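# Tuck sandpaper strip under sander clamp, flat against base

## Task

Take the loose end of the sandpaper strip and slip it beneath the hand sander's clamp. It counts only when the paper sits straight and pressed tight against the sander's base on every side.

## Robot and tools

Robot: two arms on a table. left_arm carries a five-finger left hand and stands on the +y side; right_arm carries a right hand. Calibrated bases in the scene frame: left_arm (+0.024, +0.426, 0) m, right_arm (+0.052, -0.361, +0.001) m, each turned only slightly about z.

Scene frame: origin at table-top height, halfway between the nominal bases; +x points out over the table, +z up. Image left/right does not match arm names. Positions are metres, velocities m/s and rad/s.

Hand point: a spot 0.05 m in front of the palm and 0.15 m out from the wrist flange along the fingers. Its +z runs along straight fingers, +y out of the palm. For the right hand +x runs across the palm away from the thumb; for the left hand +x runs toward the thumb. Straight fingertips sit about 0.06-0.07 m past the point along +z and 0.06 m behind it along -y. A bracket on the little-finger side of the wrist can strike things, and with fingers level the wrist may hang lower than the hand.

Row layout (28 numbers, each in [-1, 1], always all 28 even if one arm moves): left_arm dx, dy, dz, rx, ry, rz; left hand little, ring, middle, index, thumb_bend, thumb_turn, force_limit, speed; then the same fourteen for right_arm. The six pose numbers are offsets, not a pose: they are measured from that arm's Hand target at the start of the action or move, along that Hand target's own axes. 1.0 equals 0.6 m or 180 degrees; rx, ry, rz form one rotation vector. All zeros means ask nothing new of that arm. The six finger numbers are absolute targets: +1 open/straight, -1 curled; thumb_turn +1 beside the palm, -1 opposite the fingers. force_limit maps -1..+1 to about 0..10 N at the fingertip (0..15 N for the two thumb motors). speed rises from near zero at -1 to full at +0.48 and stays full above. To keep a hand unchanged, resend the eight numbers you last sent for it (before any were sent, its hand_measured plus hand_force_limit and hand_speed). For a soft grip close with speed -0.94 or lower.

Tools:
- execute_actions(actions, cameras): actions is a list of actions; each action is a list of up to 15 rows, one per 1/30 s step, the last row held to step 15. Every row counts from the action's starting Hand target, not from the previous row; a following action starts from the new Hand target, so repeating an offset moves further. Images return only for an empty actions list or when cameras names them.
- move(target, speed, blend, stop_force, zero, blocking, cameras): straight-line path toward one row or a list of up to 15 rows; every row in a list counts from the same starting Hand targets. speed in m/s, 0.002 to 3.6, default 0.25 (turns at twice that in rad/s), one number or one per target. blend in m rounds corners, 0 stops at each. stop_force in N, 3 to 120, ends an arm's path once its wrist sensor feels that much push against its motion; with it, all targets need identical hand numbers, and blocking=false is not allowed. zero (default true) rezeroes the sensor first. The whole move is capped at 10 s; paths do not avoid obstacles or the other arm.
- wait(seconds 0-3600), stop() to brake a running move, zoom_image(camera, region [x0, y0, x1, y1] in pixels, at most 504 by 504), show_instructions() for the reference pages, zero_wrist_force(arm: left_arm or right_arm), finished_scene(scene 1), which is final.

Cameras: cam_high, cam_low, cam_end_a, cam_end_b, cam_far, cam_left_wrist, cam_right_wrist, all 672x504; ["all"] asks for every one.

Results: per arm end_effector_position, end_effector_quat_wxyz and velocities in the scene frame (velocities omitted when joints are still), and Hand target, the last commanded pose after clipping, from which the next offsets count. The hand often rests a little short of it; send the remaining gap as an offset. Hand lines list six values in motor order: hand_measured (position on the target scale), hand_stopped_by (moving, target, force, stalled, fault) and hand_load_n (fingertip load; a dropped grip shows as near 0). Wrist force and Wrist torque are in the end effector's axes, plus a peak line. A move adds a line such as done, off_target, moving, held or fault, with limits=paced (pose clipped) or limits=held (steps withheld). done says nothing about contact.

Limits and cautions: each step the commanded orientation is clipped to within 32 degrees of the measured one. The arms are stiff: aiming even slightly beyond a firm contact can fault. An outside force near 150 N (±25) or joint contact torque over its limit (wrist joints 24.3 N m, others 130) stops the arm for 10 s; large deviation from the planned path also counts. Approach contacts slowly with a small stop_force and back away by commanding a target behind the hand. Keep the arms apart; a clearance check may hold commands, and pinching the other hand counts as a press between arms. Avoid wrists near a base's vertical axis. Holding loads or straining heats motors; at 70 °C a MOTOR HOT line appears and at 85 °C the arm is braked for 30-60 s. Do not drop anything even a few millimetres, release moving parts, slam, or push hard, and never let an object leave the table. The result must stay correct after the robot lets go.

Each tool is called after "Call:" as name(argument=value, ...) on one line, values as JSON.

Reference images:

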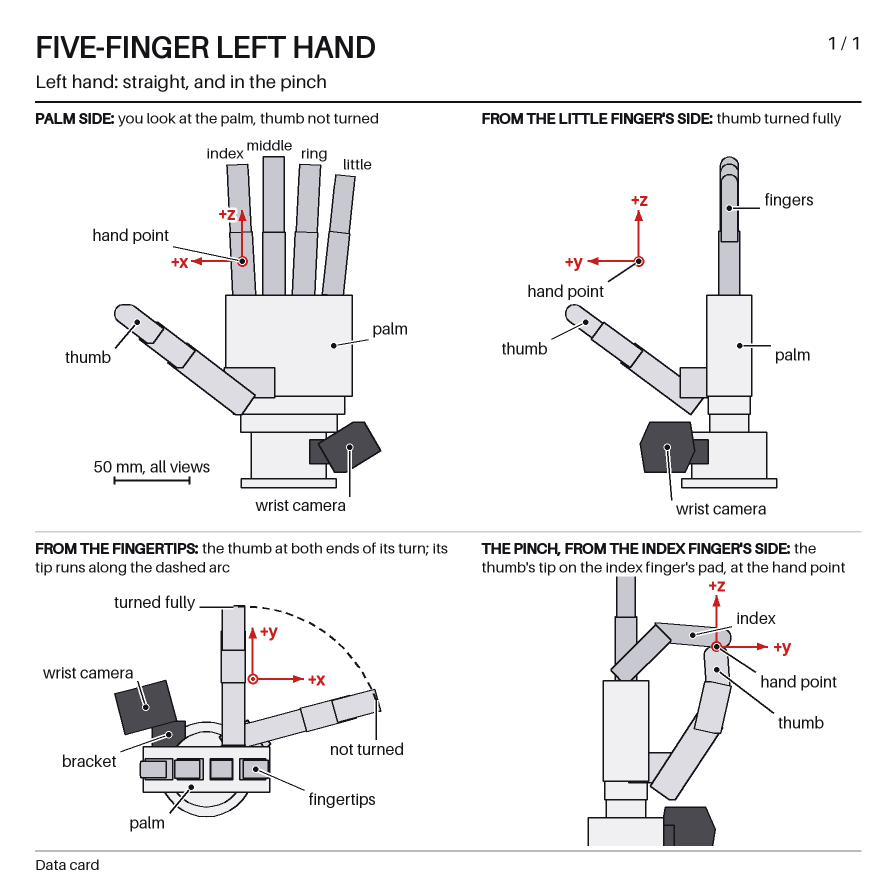

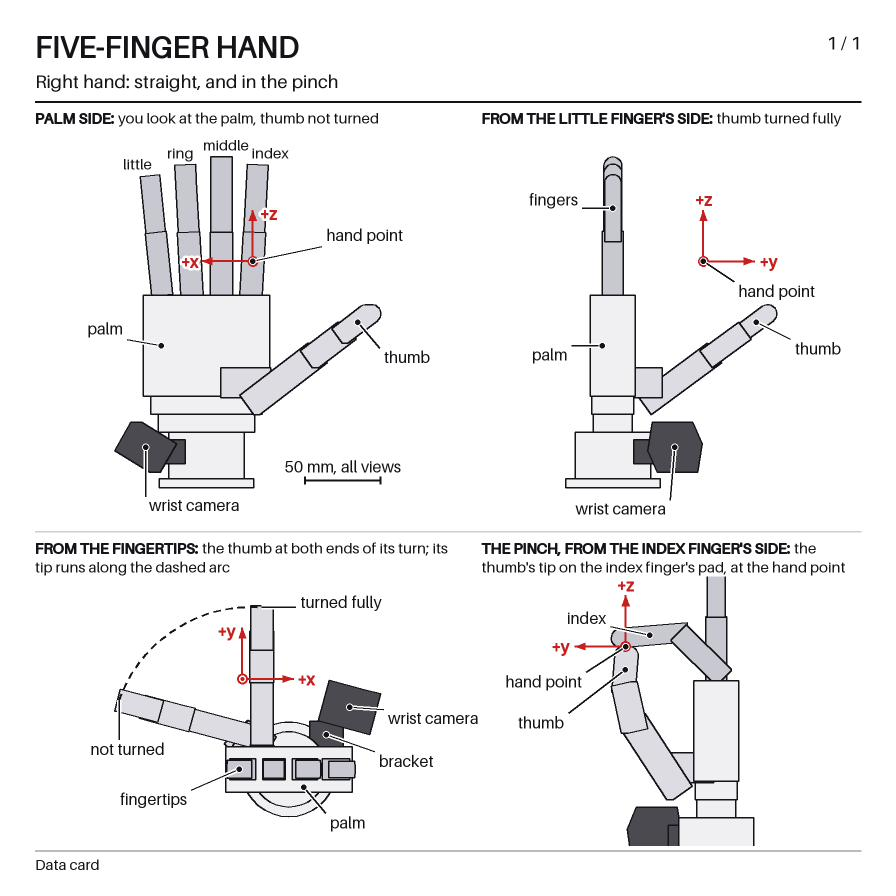

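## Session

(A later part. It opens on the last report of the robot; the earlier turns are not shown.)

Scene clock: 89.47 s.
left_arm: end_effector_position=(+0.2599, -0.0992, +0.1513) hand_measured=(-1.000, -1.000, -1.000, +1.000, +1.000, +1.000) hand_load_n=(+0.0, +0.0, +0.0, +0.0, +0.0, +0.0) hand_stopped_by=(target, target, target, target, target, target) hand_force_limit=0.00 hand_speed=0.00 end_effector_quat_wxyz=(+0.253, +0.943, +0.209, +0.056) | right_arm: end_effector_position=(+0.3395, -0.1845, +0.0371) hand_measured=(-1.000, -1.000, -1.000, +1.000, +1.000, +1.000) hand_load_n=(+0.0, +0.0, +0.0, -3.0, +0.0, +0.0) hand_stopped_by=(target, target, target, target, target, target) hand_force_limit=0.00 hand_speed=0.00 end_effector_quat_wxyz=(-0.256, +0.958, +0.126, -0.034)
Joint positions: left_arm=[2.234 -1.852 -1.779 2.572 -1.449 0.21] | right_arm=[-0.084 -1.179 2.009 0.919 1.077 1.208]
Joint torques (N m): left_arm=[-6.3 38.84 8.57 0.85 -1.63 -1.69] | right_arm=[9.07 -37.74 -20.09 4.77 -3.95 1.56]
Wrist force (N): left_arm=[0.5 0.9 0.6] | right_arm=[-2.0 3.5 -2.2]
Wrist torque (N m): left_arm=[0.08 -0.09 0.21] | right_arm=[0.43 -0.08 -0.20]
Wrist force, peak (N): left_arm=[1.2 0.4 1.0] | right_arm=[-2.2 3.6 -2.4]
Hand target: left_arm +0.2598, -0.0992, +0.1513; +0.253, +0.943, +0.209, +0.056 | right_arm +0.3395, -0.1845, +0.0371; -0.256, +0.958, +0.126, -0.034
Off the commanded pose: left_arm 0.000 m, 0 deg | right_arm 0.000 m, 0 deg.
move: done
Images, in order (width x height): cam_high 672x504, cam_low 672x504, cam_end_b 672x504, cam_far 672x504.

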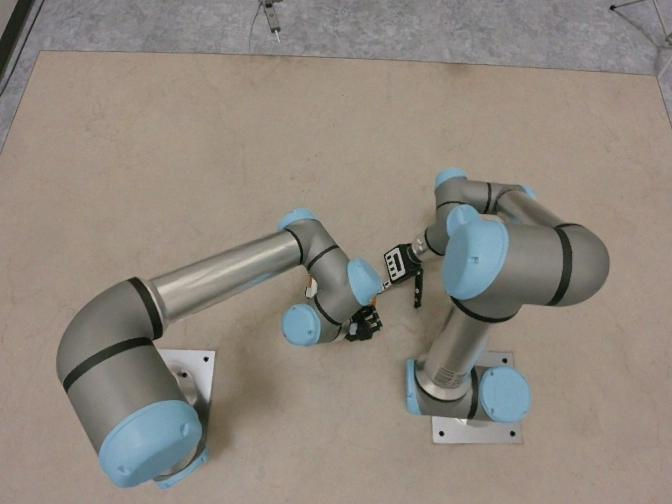

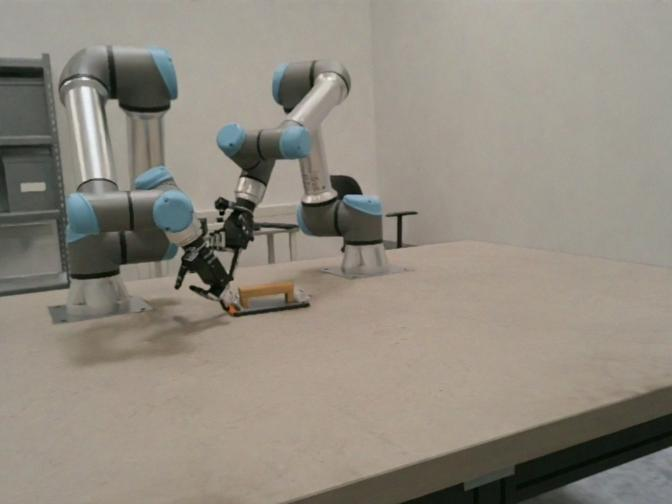

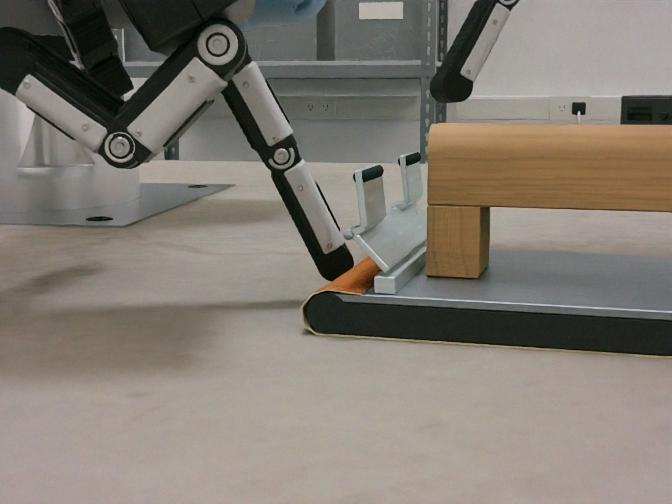

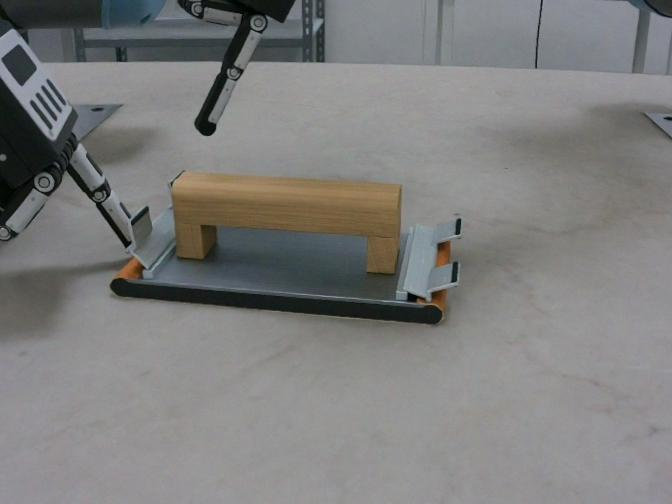

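Call:
move(target=[0,-0.0208,0.0361,0,0,0, -1, -1, -1, 1, 1, 1, 0, 0, 0,0,0, 0,0,0, -1, -1, -1, 1, 1, 1, 0, 0], speed=0.03, stop_force=5, cameras=["cam_end_b","cam_far","cam_high","cam_end_a"])

Call:
zoom_image(camera="cam_far", region=[80, 90, 260, 310])

Call:
zoom_image(camera="cam_end_b", region=[300, 30, 520, 300])

Scene clock: 100.60 s.
left_arm: end_effector_position=(+0.2598, -0.0992, +0.1263) hand_measured=(-1.000, -1.000, -1.000, +1.000, +1.000, +1.000) hand_load_n=(+0.0, +0.0, +0.0, +0.0, +0.0, +0.0) hand_stopped_by=(target, target, target, target, target, target) hand_force_limit=0.00 hand_speed=0.00 end_effector_quat_wxyz=(+0.253, +0.943, +0.209, +0.056) | right_arm: end_effector_position=(+0.3395, -0.1845, +0.0371) hand_measured=(-1.000, -1.000, -1.000, +1.000, +1.000, +1.000) hand_load_n=(+0.0, +0.0, +0.5, -2.5, +0.0, +0.0) hand_stopped_by=(target, target, target, target, target, target) hand_force_limit=0.00 hand_speed=0.00 end_effector_quat_wxyz=(-0.256, +0.958, +0.126, -0.034)
Joint positions: left_arm=[2.233 -1.882 -1.811 2.634 -1.45 0.21] | right_arm=[-0.084 -1.179 2.009 0.919 1.077 1.208]
Joint torques (N m): left_arm=[-8.83 24.35 7.9 0.42 -1.72 -1.55] | right_arm=[8.58 -38.01 -20.13 4.76 -3.86 1.72]
Wrist force (N): left_arm=[0.7 0.4 0.6] | right_arm=[-2.2 3.5 -2.1]
Wrist torque (N m): left_arm=[0.00 -0.10 0.23] | right_arm=[0.43 -0.06 -0.21]
Wrist force, peak (N): left_arm=[0.8 0.9 0.9] | right_arm=[-2.3 3.8 -2.2]
Hand target: left_arm +0.2598, -0.0992, +0.1263; +0.253, +0.943, +0.209, +0.056 | right_arm +0.3395, -0.1845, +0.0371; -0.256, +0.958, +0.126, -0.034
Off the commanded pose: left_arm 0.000 m, 0 deg | right_arm 0.000 m, 0 deg.
move: done
Images, in order (width x height): cam_high 672x504, cam_end_a 672x504, cam_end_b 672x504, cam_far 672x504.

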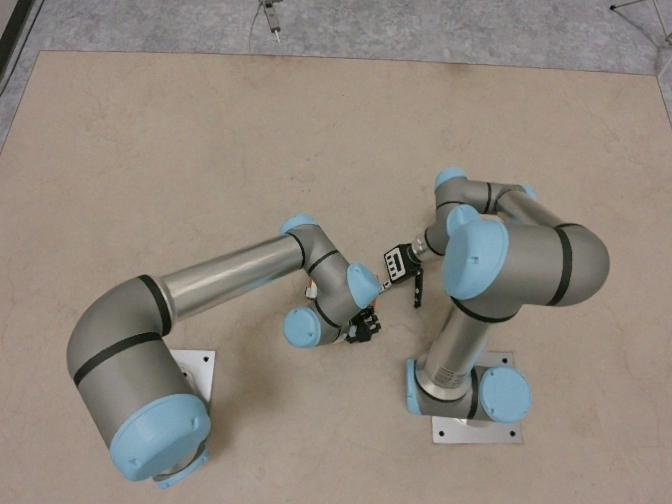

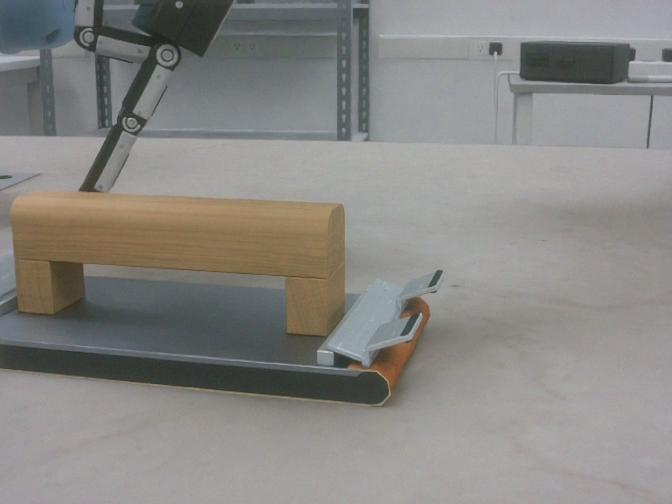

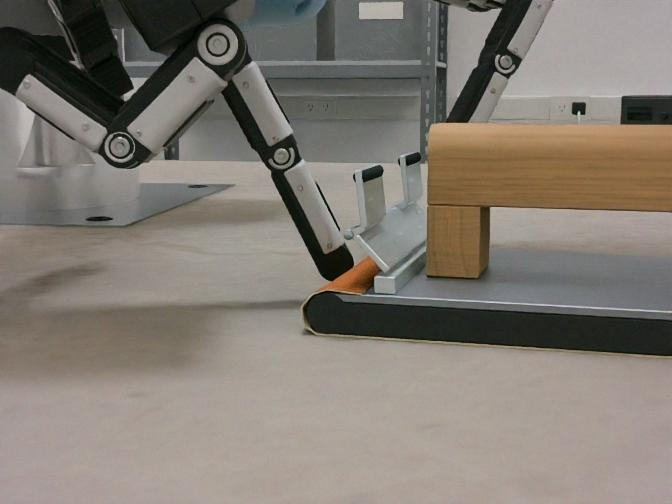

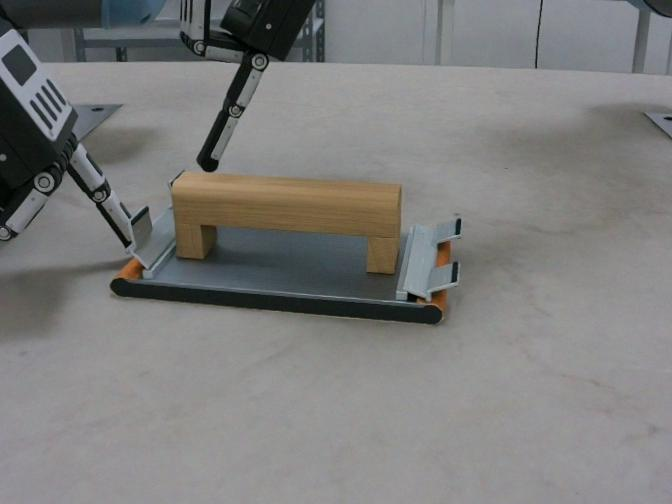

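Scaled by 2.291 from the camera's image (finer frame: 960x720).

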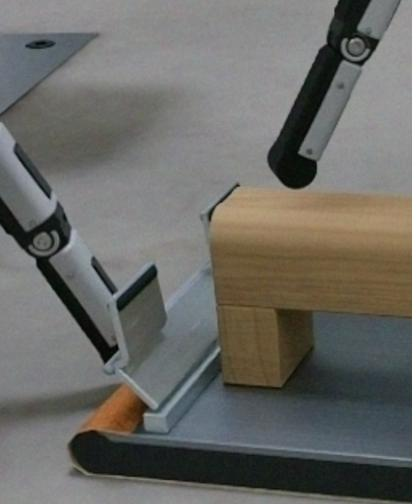

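Scaled by 1.867 from the camera's image (finer frame: 960x720).

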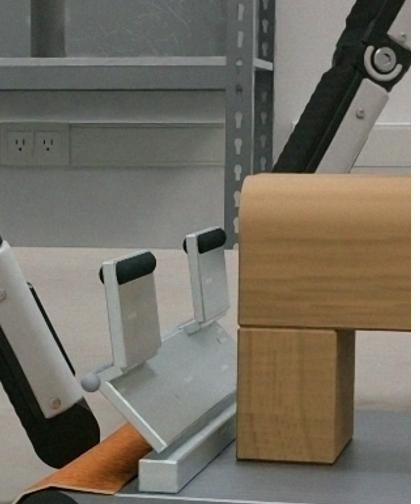

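Call:
move(target=[0.0423,0.0171,0.0099,0,0,0, -1, -1, -1, 1, 1, 1, 0, 0, 0,0,0, 0,0,0, -1, -1, -1, 1, 1, 1, 0, 0], speed=0.03, stop_force=5, cameras=["cam_end_b","cam_far"])

Call:
zoom_image(camera="cam_far", region=[80, 90, 260, 310])

Call:
zoom_image(camera="cam_end_b", region=[300, 30, 520, 300])

Scene clock: 104.67 s.
left_arm: end_effector_position=(+0.2878, -0.0992, +0.1263) hand_measured=(-1.000, -1.000, -1.000, +1.000, +1.000, +1.000) hand_load_n=(+0.0, +0.0, +0.0, +0.0, +0.0, +0.0) hand_stopped_by=(target, target, target, target, target, target) hand_force_limit=0.00 hand_speed=0.00 end_effector_quat_wxyz=(+0.253, +0.943, +0.209, +0.056) | right_arm: end_effector_position=(+0.3395, -0.1845, +0.0371) hand_measured=(-1.000, -1.000, -1.000, +1.000, +1.000, +1.000) hand_load_n=(+0.0, +0.0, +0.0, -2.5, +0.0, +0.0) hand_stopped_by=(target, target, target, target, target, target) hand_force_limit=0.00 hand_speed=0.00 end_effector_quat_wxyz=(-0.256, +0.958, +0.126, -0.034)
Joint positions: left_arm=[2.289 -1.906 -1.78 2.62 -1.423 0.259] | right_arm=[-0.084 -1.179 2.009 0.919 1.077 1.208]
Joint torques (N m): left_arm=[8.69 24.33 20.11 -3.3 1.34 1.3] | right_arm=[9.1 -37.5 -19.47 4.75 -3.76 1.5]
Wrist force (N): left_arm=[0.8 0.5 0.8] | right_arm=[-2.0 3.7 -2.1]
Wrist torque (N m): left_arm=[-0.01 -0.09 0.01] | right_arm=[0.45 -0.08 -0.21]
Wrist force, peak (N): left_arm=[0.7 0.9 0.9] | right_arm=[-2.2 3.7 -2.3]
Hand target: left_arm +0.2878, -0.0992, +0.1263; +0.253, +0.943, +0.209, +0.056 | right_arm +0.3395, -0.1845, +0.0371; -0.256, +0.958, +0.126, -0.034
Off the commanded pose: left_arm 0.000 m, 0 deg | right_arm 0.000 m, 0 deg.
move: done

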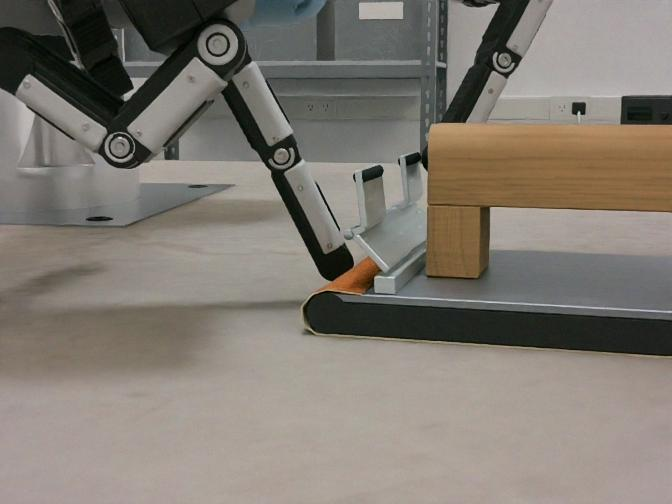

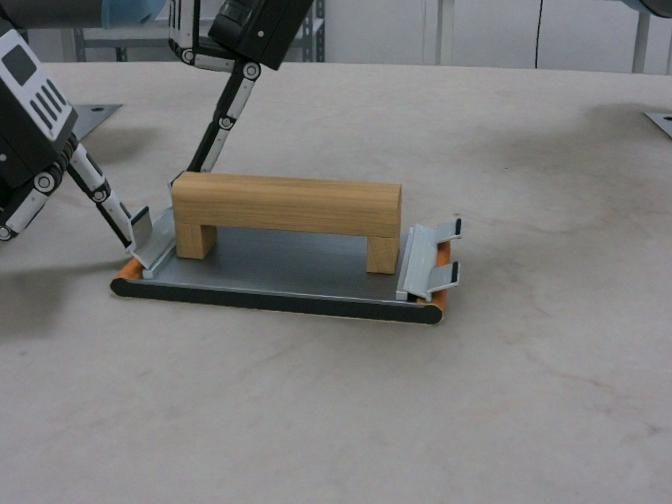

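Scaled by 2.291 from the camera's image (finer frame: 960x720).

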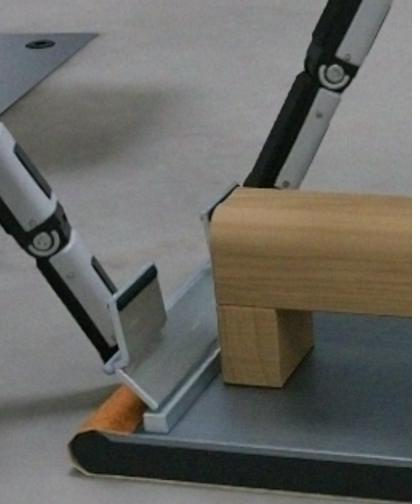

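Scaled by 1.867 from the camera's image (finer frame: 960x720).

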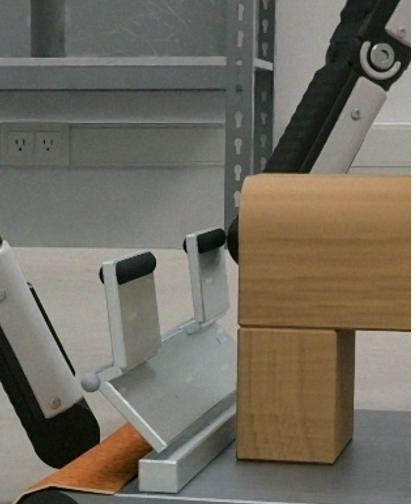

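Call:
move(target=[-0.0110,0.0126,0.0140,0,0,0, -1, -1, -1, 1, 1, 1, 0, 0, 0,0,0, 0,0,0, -1, -1, -1, 1, 1, 1, 0, 0], speed=0.02, stop_force=10, cameras=["cam_end_b","cam_far"])

Call:
zoom_image(camera="cam_end_b", region=[290, 130, 470, 350])

Scene clock: 107.60 s.
left_arm: end_effector_position=(+0.2863, -0.1118, +0.1228) hand_measured=(-1.000, -1.000, -1.000, +1.000, +1.000, +1.000) hand_load_n=(+0.0, +0.0, +0.0, +0.0, -0.5, +0.0) hand_stopped_by=(target, target, target, target, target, target) hand_force_limit=0.00 hand_speed=0.00 end_effector_quat_wxyz=(+0.253, +0.943, +0.209, +0.056) | right_arm: end_effector_position=(+0.3395, -0.1845, +0.0371) hand_measured=(-1.000, -1.000, -1.000, +1.000, +1.000, +1.000) hand_load_n=(+0.0, +0.0, +0.0, -4.0, +0.0, +0.0) hand_stopped_by=(target, target, target, target, target, target) hand_force_limit=0.00 hand_speed=0.00 end_effector_quat_wxyz=(-0.256, +0.958, +0.126, -0.034)
Joint positions: left_arm=[2.265 -1.933 -1.75 2.621 -1.434 0.238] | right_arm=[-0.084 -1.179 2.009 0.919 1.077 1.208]
Joint torques (N m): left_arm=[-10.45 24.85 22.75 -1.28 -0.94 -1.67] | right_arm=[9.07 -35.63 -12.8 4.88 -3.64 1.7]
Wrist force (N): left_arm=[2.1 -4.6 -4.0] | right_arm=[2.8 4.8 -3.9]
Wrist torque (N m): left_arm=[0.18 -0.17 0.33] | right_arm=[0.55 -0.03 0.09]
Wrist force, peak (N): left_arm=[2.1 -4.6 -4.0] | right_arm=[2.8 4.7 -4.0]
Hand target: left_arm +0.2863, -0.1118, +0.1228; +0.253, +0.943, +0.209, +0.056 | right_arm +0.3395, -0.1845, +0.0371; -0.256, +0.958, +0.126, -0.034
Off the commanded pose: left_arm 0.000 m, 0 deg | right_arm 0.000 m, 0 deg.
move: done

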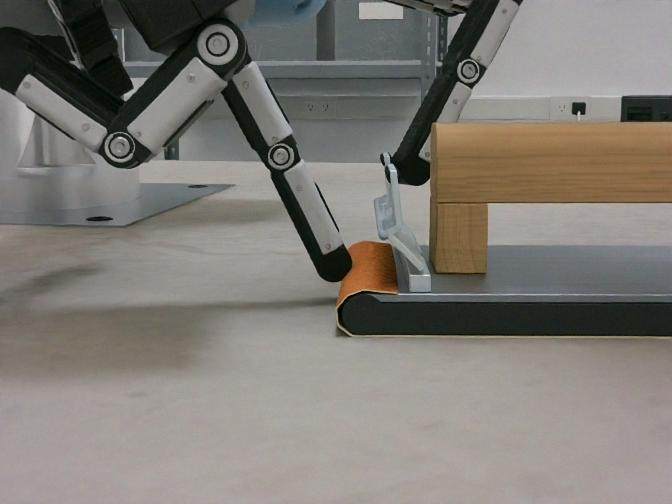

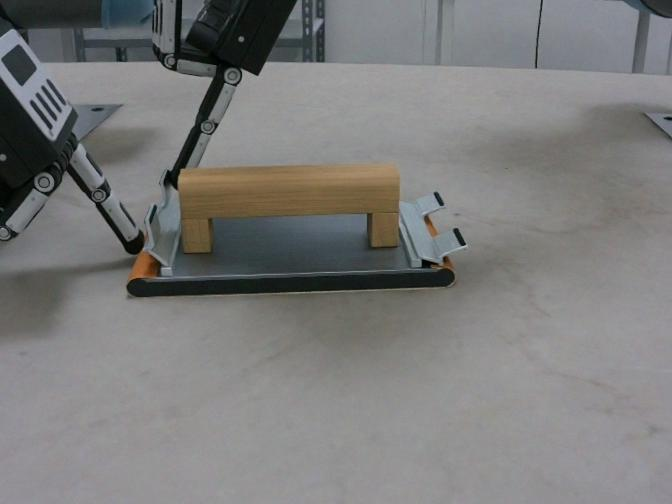

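Scaled by 2.291 from the camera's image (finer frame: 960x720).

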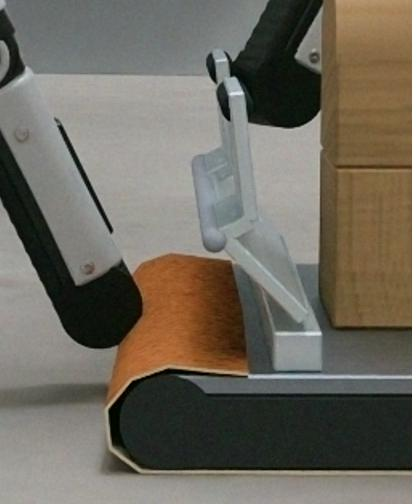

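Call:
move(target=[0.0040,0.0131,-0.0281,0,0,0, -1, -1, -1, 1, 1, 1, 0, 0, 0,0,0, 0,0,0, -1, -1, -1, 1, 1, 1, 0, 0], speed=0.03, cameras=["cam_end_b","cam_far","cam_high"])

Call:
zoom_image(camera="cam_end_b", region=[290, 130, 470, 350])

Call:
zoom_image(camera="cam_far", region=[100, 120, 240, 310])

Scene clock: 116.20 s.
left_arm: end_effector_position=(+0.2878, -0.1093, +0.1412) hand_measured=(-1.000, -1.000, -1.000, +1.000, +1.000, +1.000) hand_load_n=(+0.0, +0.0, +0.0, +0.0, +0.0, +0.0) hand_stopped_by=(target, target, target, target, target, target) hand_force_limit=0.00 hand_speed=0.00 end_effector_quat_wxyz=(+0.253, +0.943, +0.209, +0.056) | right_arm: end_effector_position=(+0.3395, -0.1845, +0.0371) hand_measured=(-1.000, -1.000, -1.000, +1.000, +1.000, +1.000) hand_load_n=(+0.5, +0.0, +0.0, -3.0, +0.0, +0.0) hand_stopped_by=(target, target, target, target, target, target) hand_force_limit=0.00 hand_speed=0.00 end_effector_quat_wxyz=(-0.256, +0.958, +0.126, -0.034)
Joint positions: left_arm=[2.272 -1.908 -1.732 2.577 -1.431 0.244] | right_arm=[-0.084 -1.179 2.009 0.919 1.077 1.208]
Joint torques (N m): left_arm=[9.83 41.43 20.89 -3.18 1.65 1.46] | right_arm=[7.97 -32.11 -4.15 4.69 -3.48 1.59]
Wrist force (N): left_arm=[0.7 0.8 0.8] | right_arm=[1.3 3.7 -3.1]
Wrist torque (N m): left_arm=[0.06 -0.08 -0.01] | right_arm=[0.44 0.02 -0.02]
Wrist force, peak (N): left_arm=[2.2 -4.5 -4.1] | right_arm=[2.8 4.6 -4.6]
Hand target: left_arm +0.2878, -0.1093, +0.1413; +0.253, +0.943, +0.209, +0.056 | right_arm +0.3395, -0.1845, +0.0371; -0.256, +0.958, +0.126, -0.034
Off the commanded pose: left_arm 0.000 m, 0 deg | right_arm 0.000 m, 0 deg.
move: done
Images, in order (width x height): cam_high 672x504, cam_end_b 672x504, cam_far 672x504.

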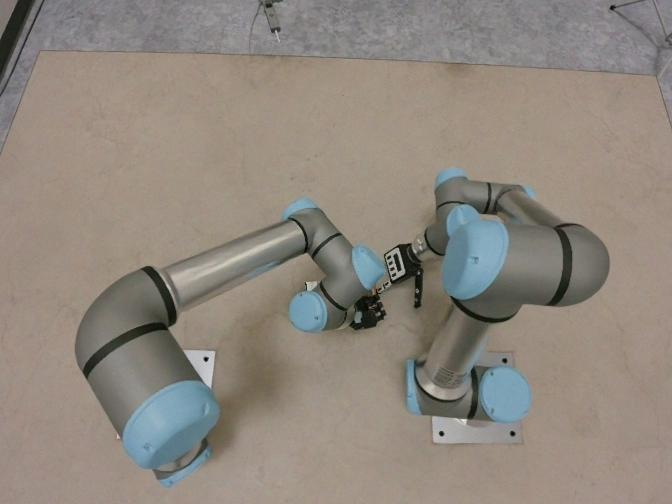

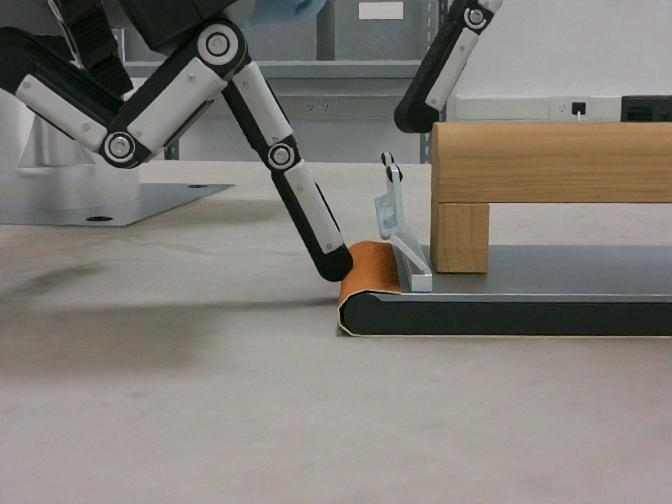

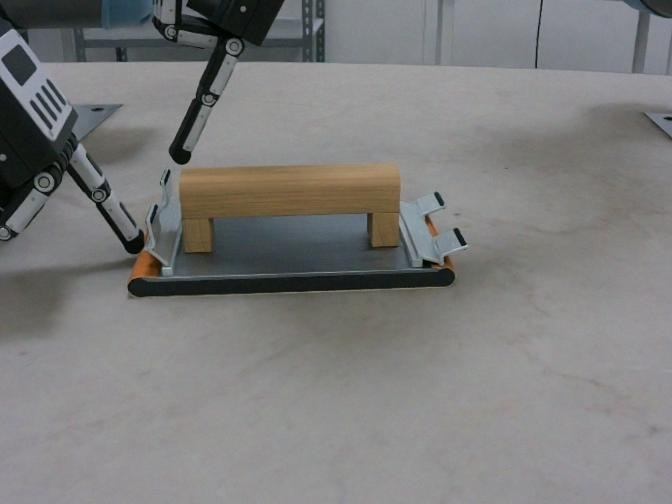

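Scaled by 2.291 from the camera's image (finer frame: 960x720).

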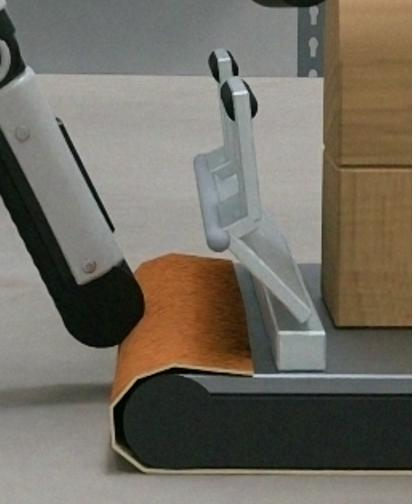

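Scaled by 2.653 from the camera's image (finer frame: 960x720).

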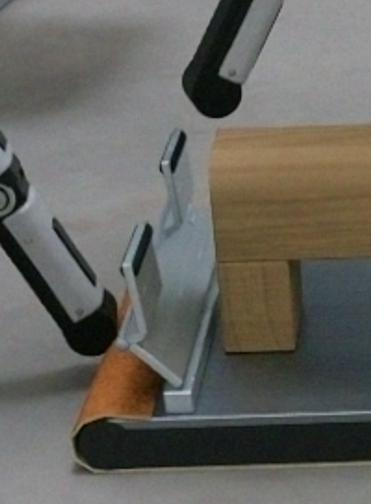

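Call:
move(target=[0.0052,0.0034,0.0193,0,0,0, -1, -1, -1, 1, 1, 1, 0, 0, 0,0,0, 0,0,0, -1, -1, -1, 1, 1, 1, 0, 0], speed=0.02, stop_force=4, cameras=["cam_end_b","cam_far"])

Call:
zoom_image(camera="cam_end_b", region=[290, 130, 470, 350])

Call:
zoom_image(camera="cam_far", region=[100, 120, 240, 310])

Scene clock: 119.67 s.
left_arm: end_effector_position=(+0.2930, -0.1140, +0.1335) hand_measured=(-1.000, -1.000, -1.000, +1.000, +1.000, +1.000) hand_load_n=(+0.0, +0.0, +0.0, +0.0, +0.0, +0.0) hand_stopped_by=(target, target, target, target, target, target) hand_force_limit=0.00 hand_speed=0.00 end_effector_quat_wxyz=(+0.253, +0.943, +0.209, +0.056) | right_arm: end_effector_position=(+0.3395, -0.1845, +0.0371) hand_measured=(-1.000, -1.000, -1.000, +1.000, +1.000, +1.000) hand_load_n=(+0.0, +0.0, +0.0, -3.5, -0.5, -0.5) hand_stopped_by=(target, target, target, target, target, target) hand_force_limit=0.00 hand_speed=0.00 end_effector_quat_wxyz=(-0.256, +0.958, +0.126, -0.034)
Joint positions: left_arm=[2.274 -1.931 -1.722 2.589 -1.43 0.246] | right_arm=[-0.084 -1.179 2.009 0.919 1.077 1.208]
Joint torques (N m): left_arm=[-7 40.01 8.55 -2.85 -1.46 -0.97] | right_arm=[8.09 -29.13 -3.39 4.59 -2.28 1.57]
Wrist force (N): left_arm=[1.6 0.9 -3.2] | right_arm=[1.4 3.9 -2.8]
Wrist torque (N m): left_arm=[0.31 -0.17 0.04] | right_arm=[0.44 0.00 -0.01]
Wrist force, peak (N): left_arm=[-0.2 0.8 -7.0] | right_arm=[1.3 4.0 -3.2]
Hand target: left_arm +0.2930, -0.1140, +0.1335; +0.253, +0.943, +0.209, +0.056 (not the last commanded pose) | right_arm +0.3395, -0.1845, +0.0371; -0.256, +0.958, +0.126, -0.034
Off the commanded pose: left_arm 0.002 m, 0 deg | right_arm 0.000 m, 0 deg.
move: contact (left_arm)

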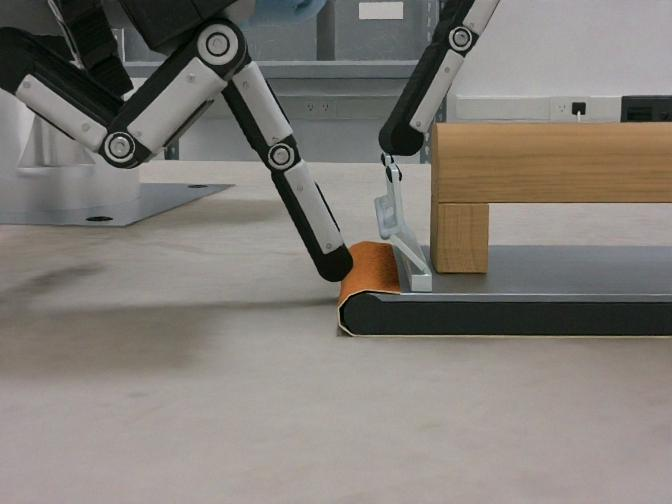

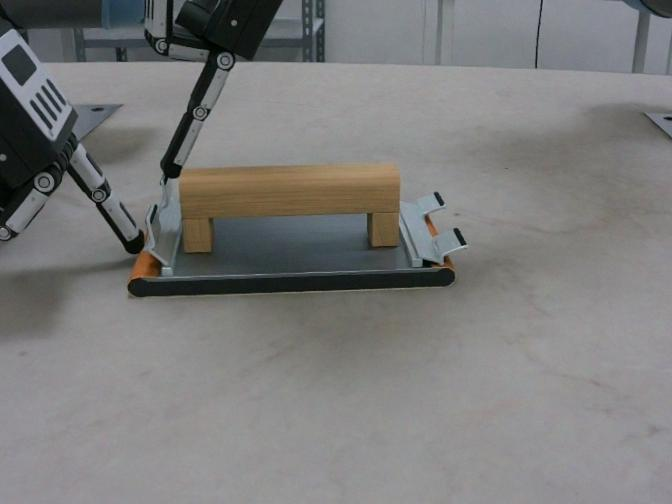

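Scaled by 2.291 from the camera's image (finer frame: 960x720).

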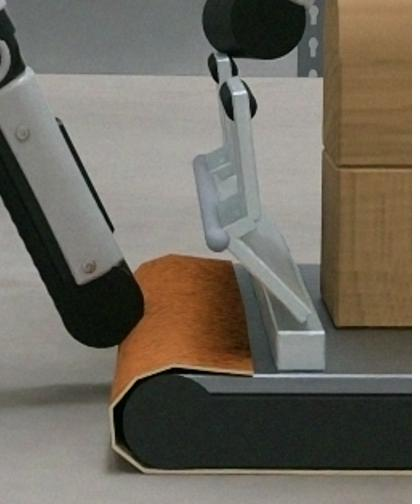

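Scaled by 2.653 from the camera's image (finer frame: 960x720).

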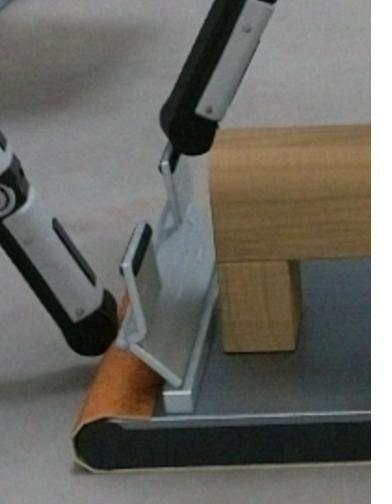

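Call:
move(target=[-0.0031,0.0050,0.0135,0,0,0, -1, -1, -1, 1, 1, 1, 0, 0, 0,0,0, 0,0,0, -1, -1, -1, 1, 1, 1, 0, 0], speed=0.02, stop_force=20, cameras=["cam_end_b","cam_far"])

Call:
zoom_image(camera="cam_end_b", region=[290, 130, 470, 350])

Call:
zoom_image(camera="cam_far", region=[100, 120, 240, 310])

Scene clock: 122.30 s.
left_arm: end_effector_position=(+0.2941, -0.1208, +0.1280) hand_measured=(-1.000, -1.000, -1.000, +1.000, +1.000, +1.000) hand_load_n=(+0.0, +0.0, +0.0, +0.0, +0.0, +0.0) hand_stopped_by=(target, target, target, target, target, target) hand_force_limit=0.00 hand_speed=0.00 end_effector_quat_wxyz=(+0.253, +0.943, +0.209, +0.056) | right_arm: end_effector_position=(+0.3395, -0.1845, +0.0371) hand_measured=(-1.000, -1.000, -1.000, +1.000, +1.000, +1.000) hand_load_n=(+0.0, +0.0, +0.0, -1.5, +0.0, +0.0) hand_stopped_by=(target, target, target, target, target, target) hand_force_limit=0.00 hand_speed=0.00 end_effector_quat_wxyz=(-0.256, +0.958, +0.126, -0.034)
Joint positions: left_arm=[2.265 -1.952 -1.708 2.597 -1.434 0.238] | right_arm=[-0.084 -1.179 2.009 0.919 1.077 1.208]
Joint torques (N m): left_arm=[-9.18 25.98 20.85 0.67 -1.49 -1.55] | right_arm=[7.86 -27.27 -3.65 4.41 -1.4 1.55]
Wrist force (N): left_arm=[0.7 1.1 0.5] | right_arm=[0.4 2.2 -2.1]
Wrist torque (N m): left_arm=[0.11 -0.12 0.18] | right_arm=[0.36 -0.04 -0.08]
Wrist force, peak (N): left_arm=[1.7 0.8 -6.8] | right_arm=[1.3 4.1 -3.1]
Hand target: left_arm +0.2941, -0.1208, +0.1280; +0.253, +0.943, +0.209, +0.056 | right_arm +0.3395, -0.1845, +0.0371; -0.256, +0.958, +0.126, -0.034
Off the commanded pose: left_arm 0.000 m, 0 deg | right_arm 0.000 m, 0 deg.
move: done

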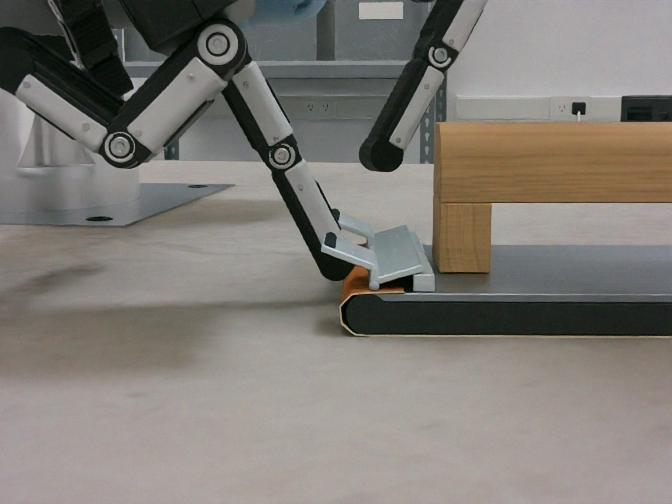

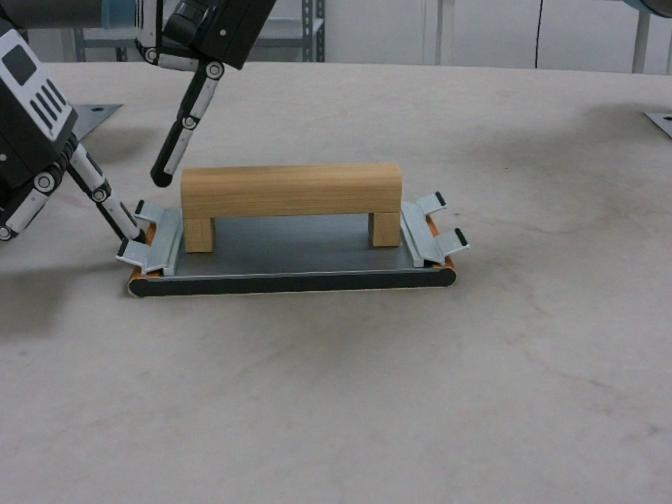

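Scaled by 2.291 from the camera's image (finer frame: 960x720).

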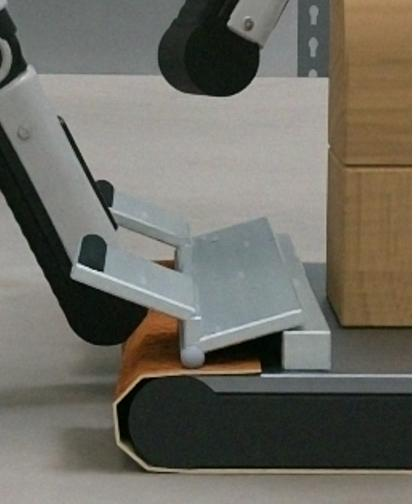

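Scaled by 2.653 from the camera's image (finer frame: 960x720).

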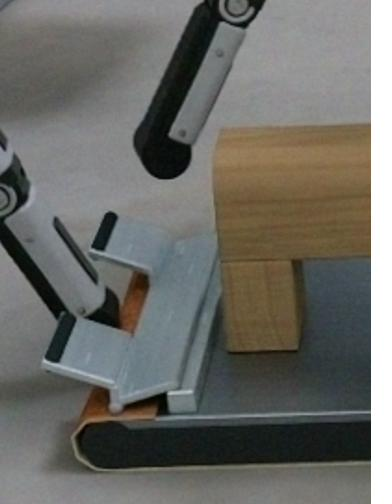

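Call:
move(target=[[0.0352,0.0180,-0.1822,0,0,0, -1, -1, -1, 1, 1, 1, 0, 0, 0,0,0, 0,0,0, -1, -1, -1, 1, 1, 1, 0, 0],[0.0352,0.0180,-0.1822,0,0,0, -1, -1, -1, 1, 1, 1, 0, 0, 0,0,-0.09, 0,0,0, -1, -1, -1, 1, 1, 1, 0, 0]], speed=[0.1,0.04], cameras=["all"])

Call:
zoom_image(camera="cam_end_b", region=[290, 180, 470, 350])

Call:
zoom_image(camera="cam_far", region=[100, 160, 240, 310])

Call:
zoom_image(camera="cam_high", region=[290, 250, 420, 330])

Call:
zoom_image(camera="cam_end_a", region=[0, 180, 480, 430])

Scene clock: 127.07 s.
left_arm: end_effector_position=(+0.2942, -0.0707, +0.2280) hand_measured=(-1.000, -1.000, -1.000, +1.000, +1.000, +1.000) hand_load_n=(+0.0, +0.0, +0.0, +0.0, +0.0, +0.0) hand_stopped_by=(target, target, target, target, target, target) hand_force_limit=0.00 hand_speed=0.00 end_effector_quat_wxyz=(+0.253, +0.943, +0.209, +0.056) | right_arm: end_effector_position=(+0.3464, -0.2105, +0.0839) hand_measured=(-1.000, -1.000, -1.000, +1.000, +1.000, +1.000) hand_load_n=(+0.0, +0.0, +0.0, +0.0, +0.0, +0.0) hand_stopped_by=(target, target, target, target, target, target) hand_force_limit=0.00 hand_speed=0.00 end_effector_quat_wxyz=(-0.256, +0.958, +0.126, -0.034)
Joint positions: left_arm=[2.354 -1.753 -1.695 2.374 -1.391 0.317] | right_arm=[-0.16 -1.259 1.978 1.069 1.092 1.123]
Joint torques (N m): left_arm=[10.31 35.24 22.45 -3.14 1.69 1.21] | right_arm=[-9.42 -36.34 -21.1 5.31 2.23 -2.44]
Wrist force (N): left_arm=[1.1 1.2 0.3] | right_arm=[0.3 0.4 0.4]
Wrist torque (N m): left_arm=[0.15 -0.19 0.01] | right_arm=[0.14 -0.08 0.10]
Wrist force, peak (N): left_arm=[1.1 1.3 0.6] | right_arm=[0.3 2.4 -2.3]
Hand target: left_arm +0.2942, -0.0707, +0.2280; +0.253, +0.943, +0.209, +0.056 | right_arm +0.3465, -0.2105, +0.0839; -0.256, +0.958, +0.126, -0.034
Off the commanded pose: left_arm 0.000 m, 0 deg | right_arm 0.000 m, 0 deg.
move: done

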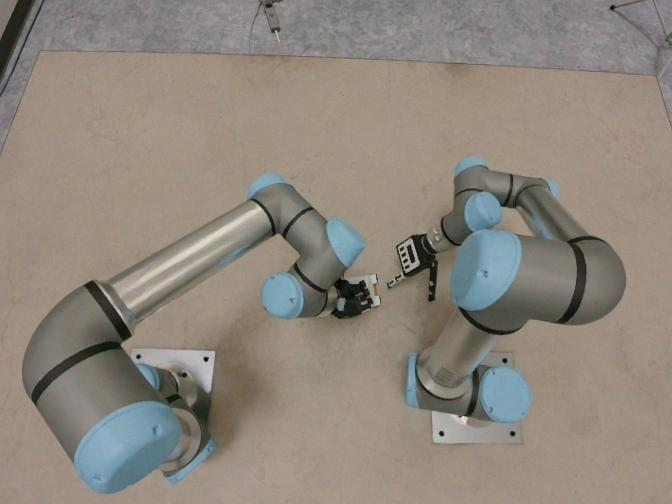

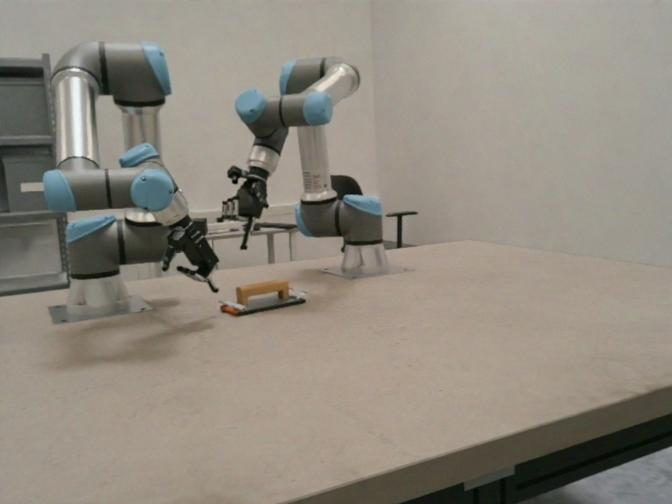

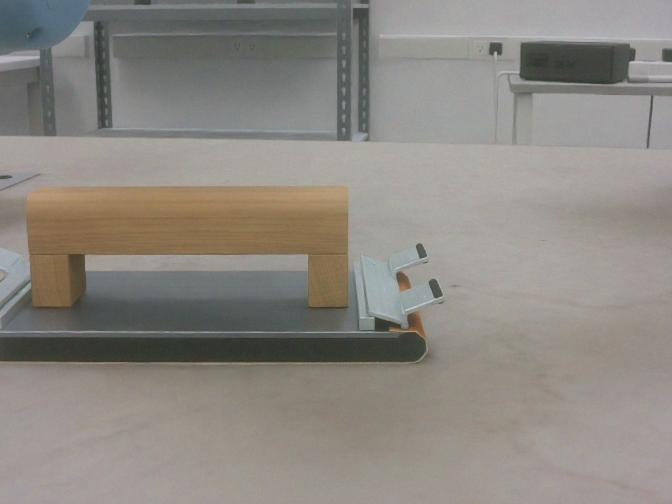

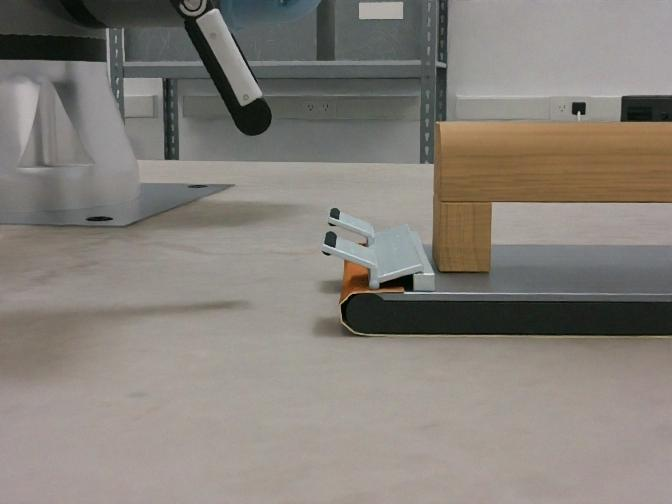

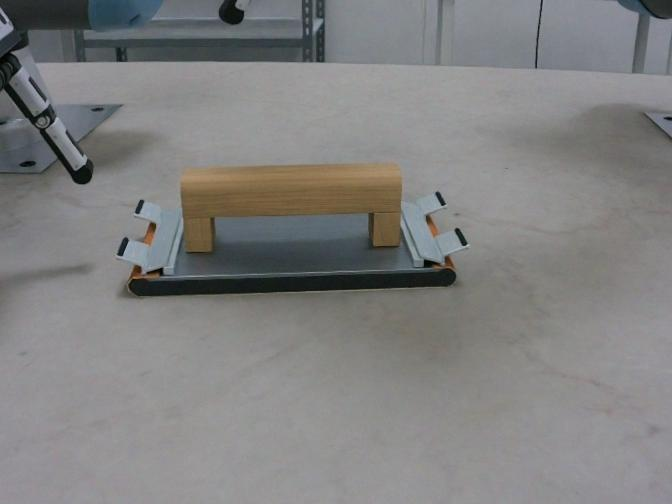

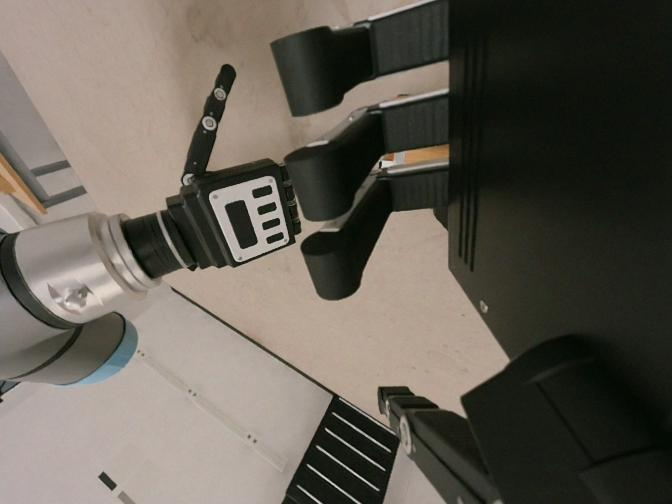

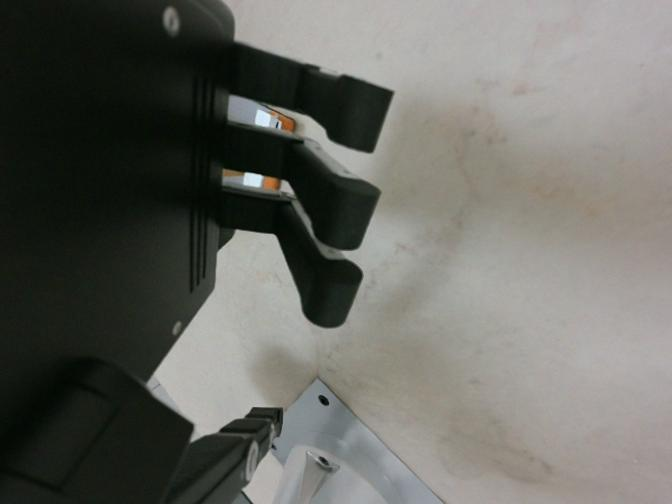

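Scaled by 2.800 from the camera's image (finer frame: 960x720).

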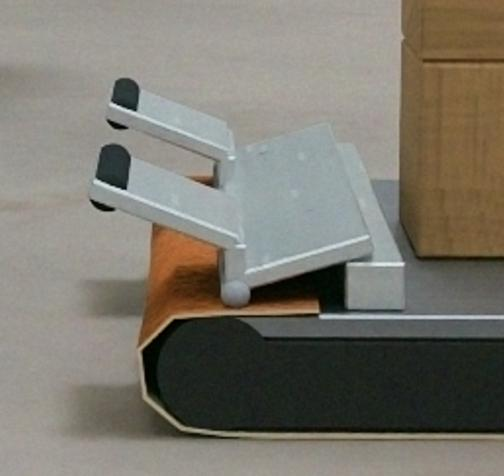

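Scaled by 3.360 from the camera's image (finer frame: 960x720).

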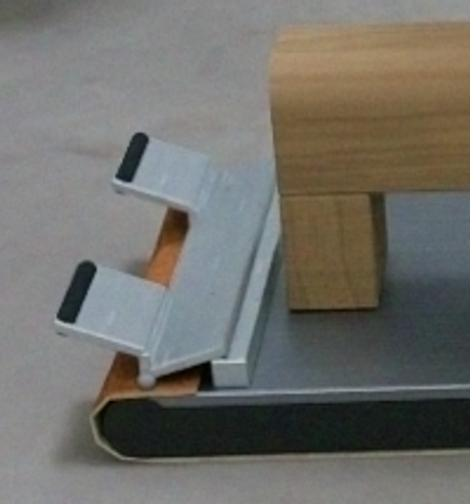

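Scaled by 3.877 from the camera's image (finer frame: 960x720).

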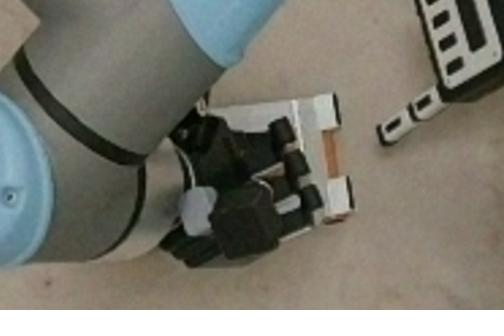

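Scaled by 1.050 from the camera's image (finer frame: 960x720).

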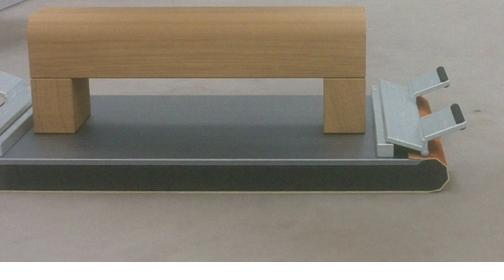

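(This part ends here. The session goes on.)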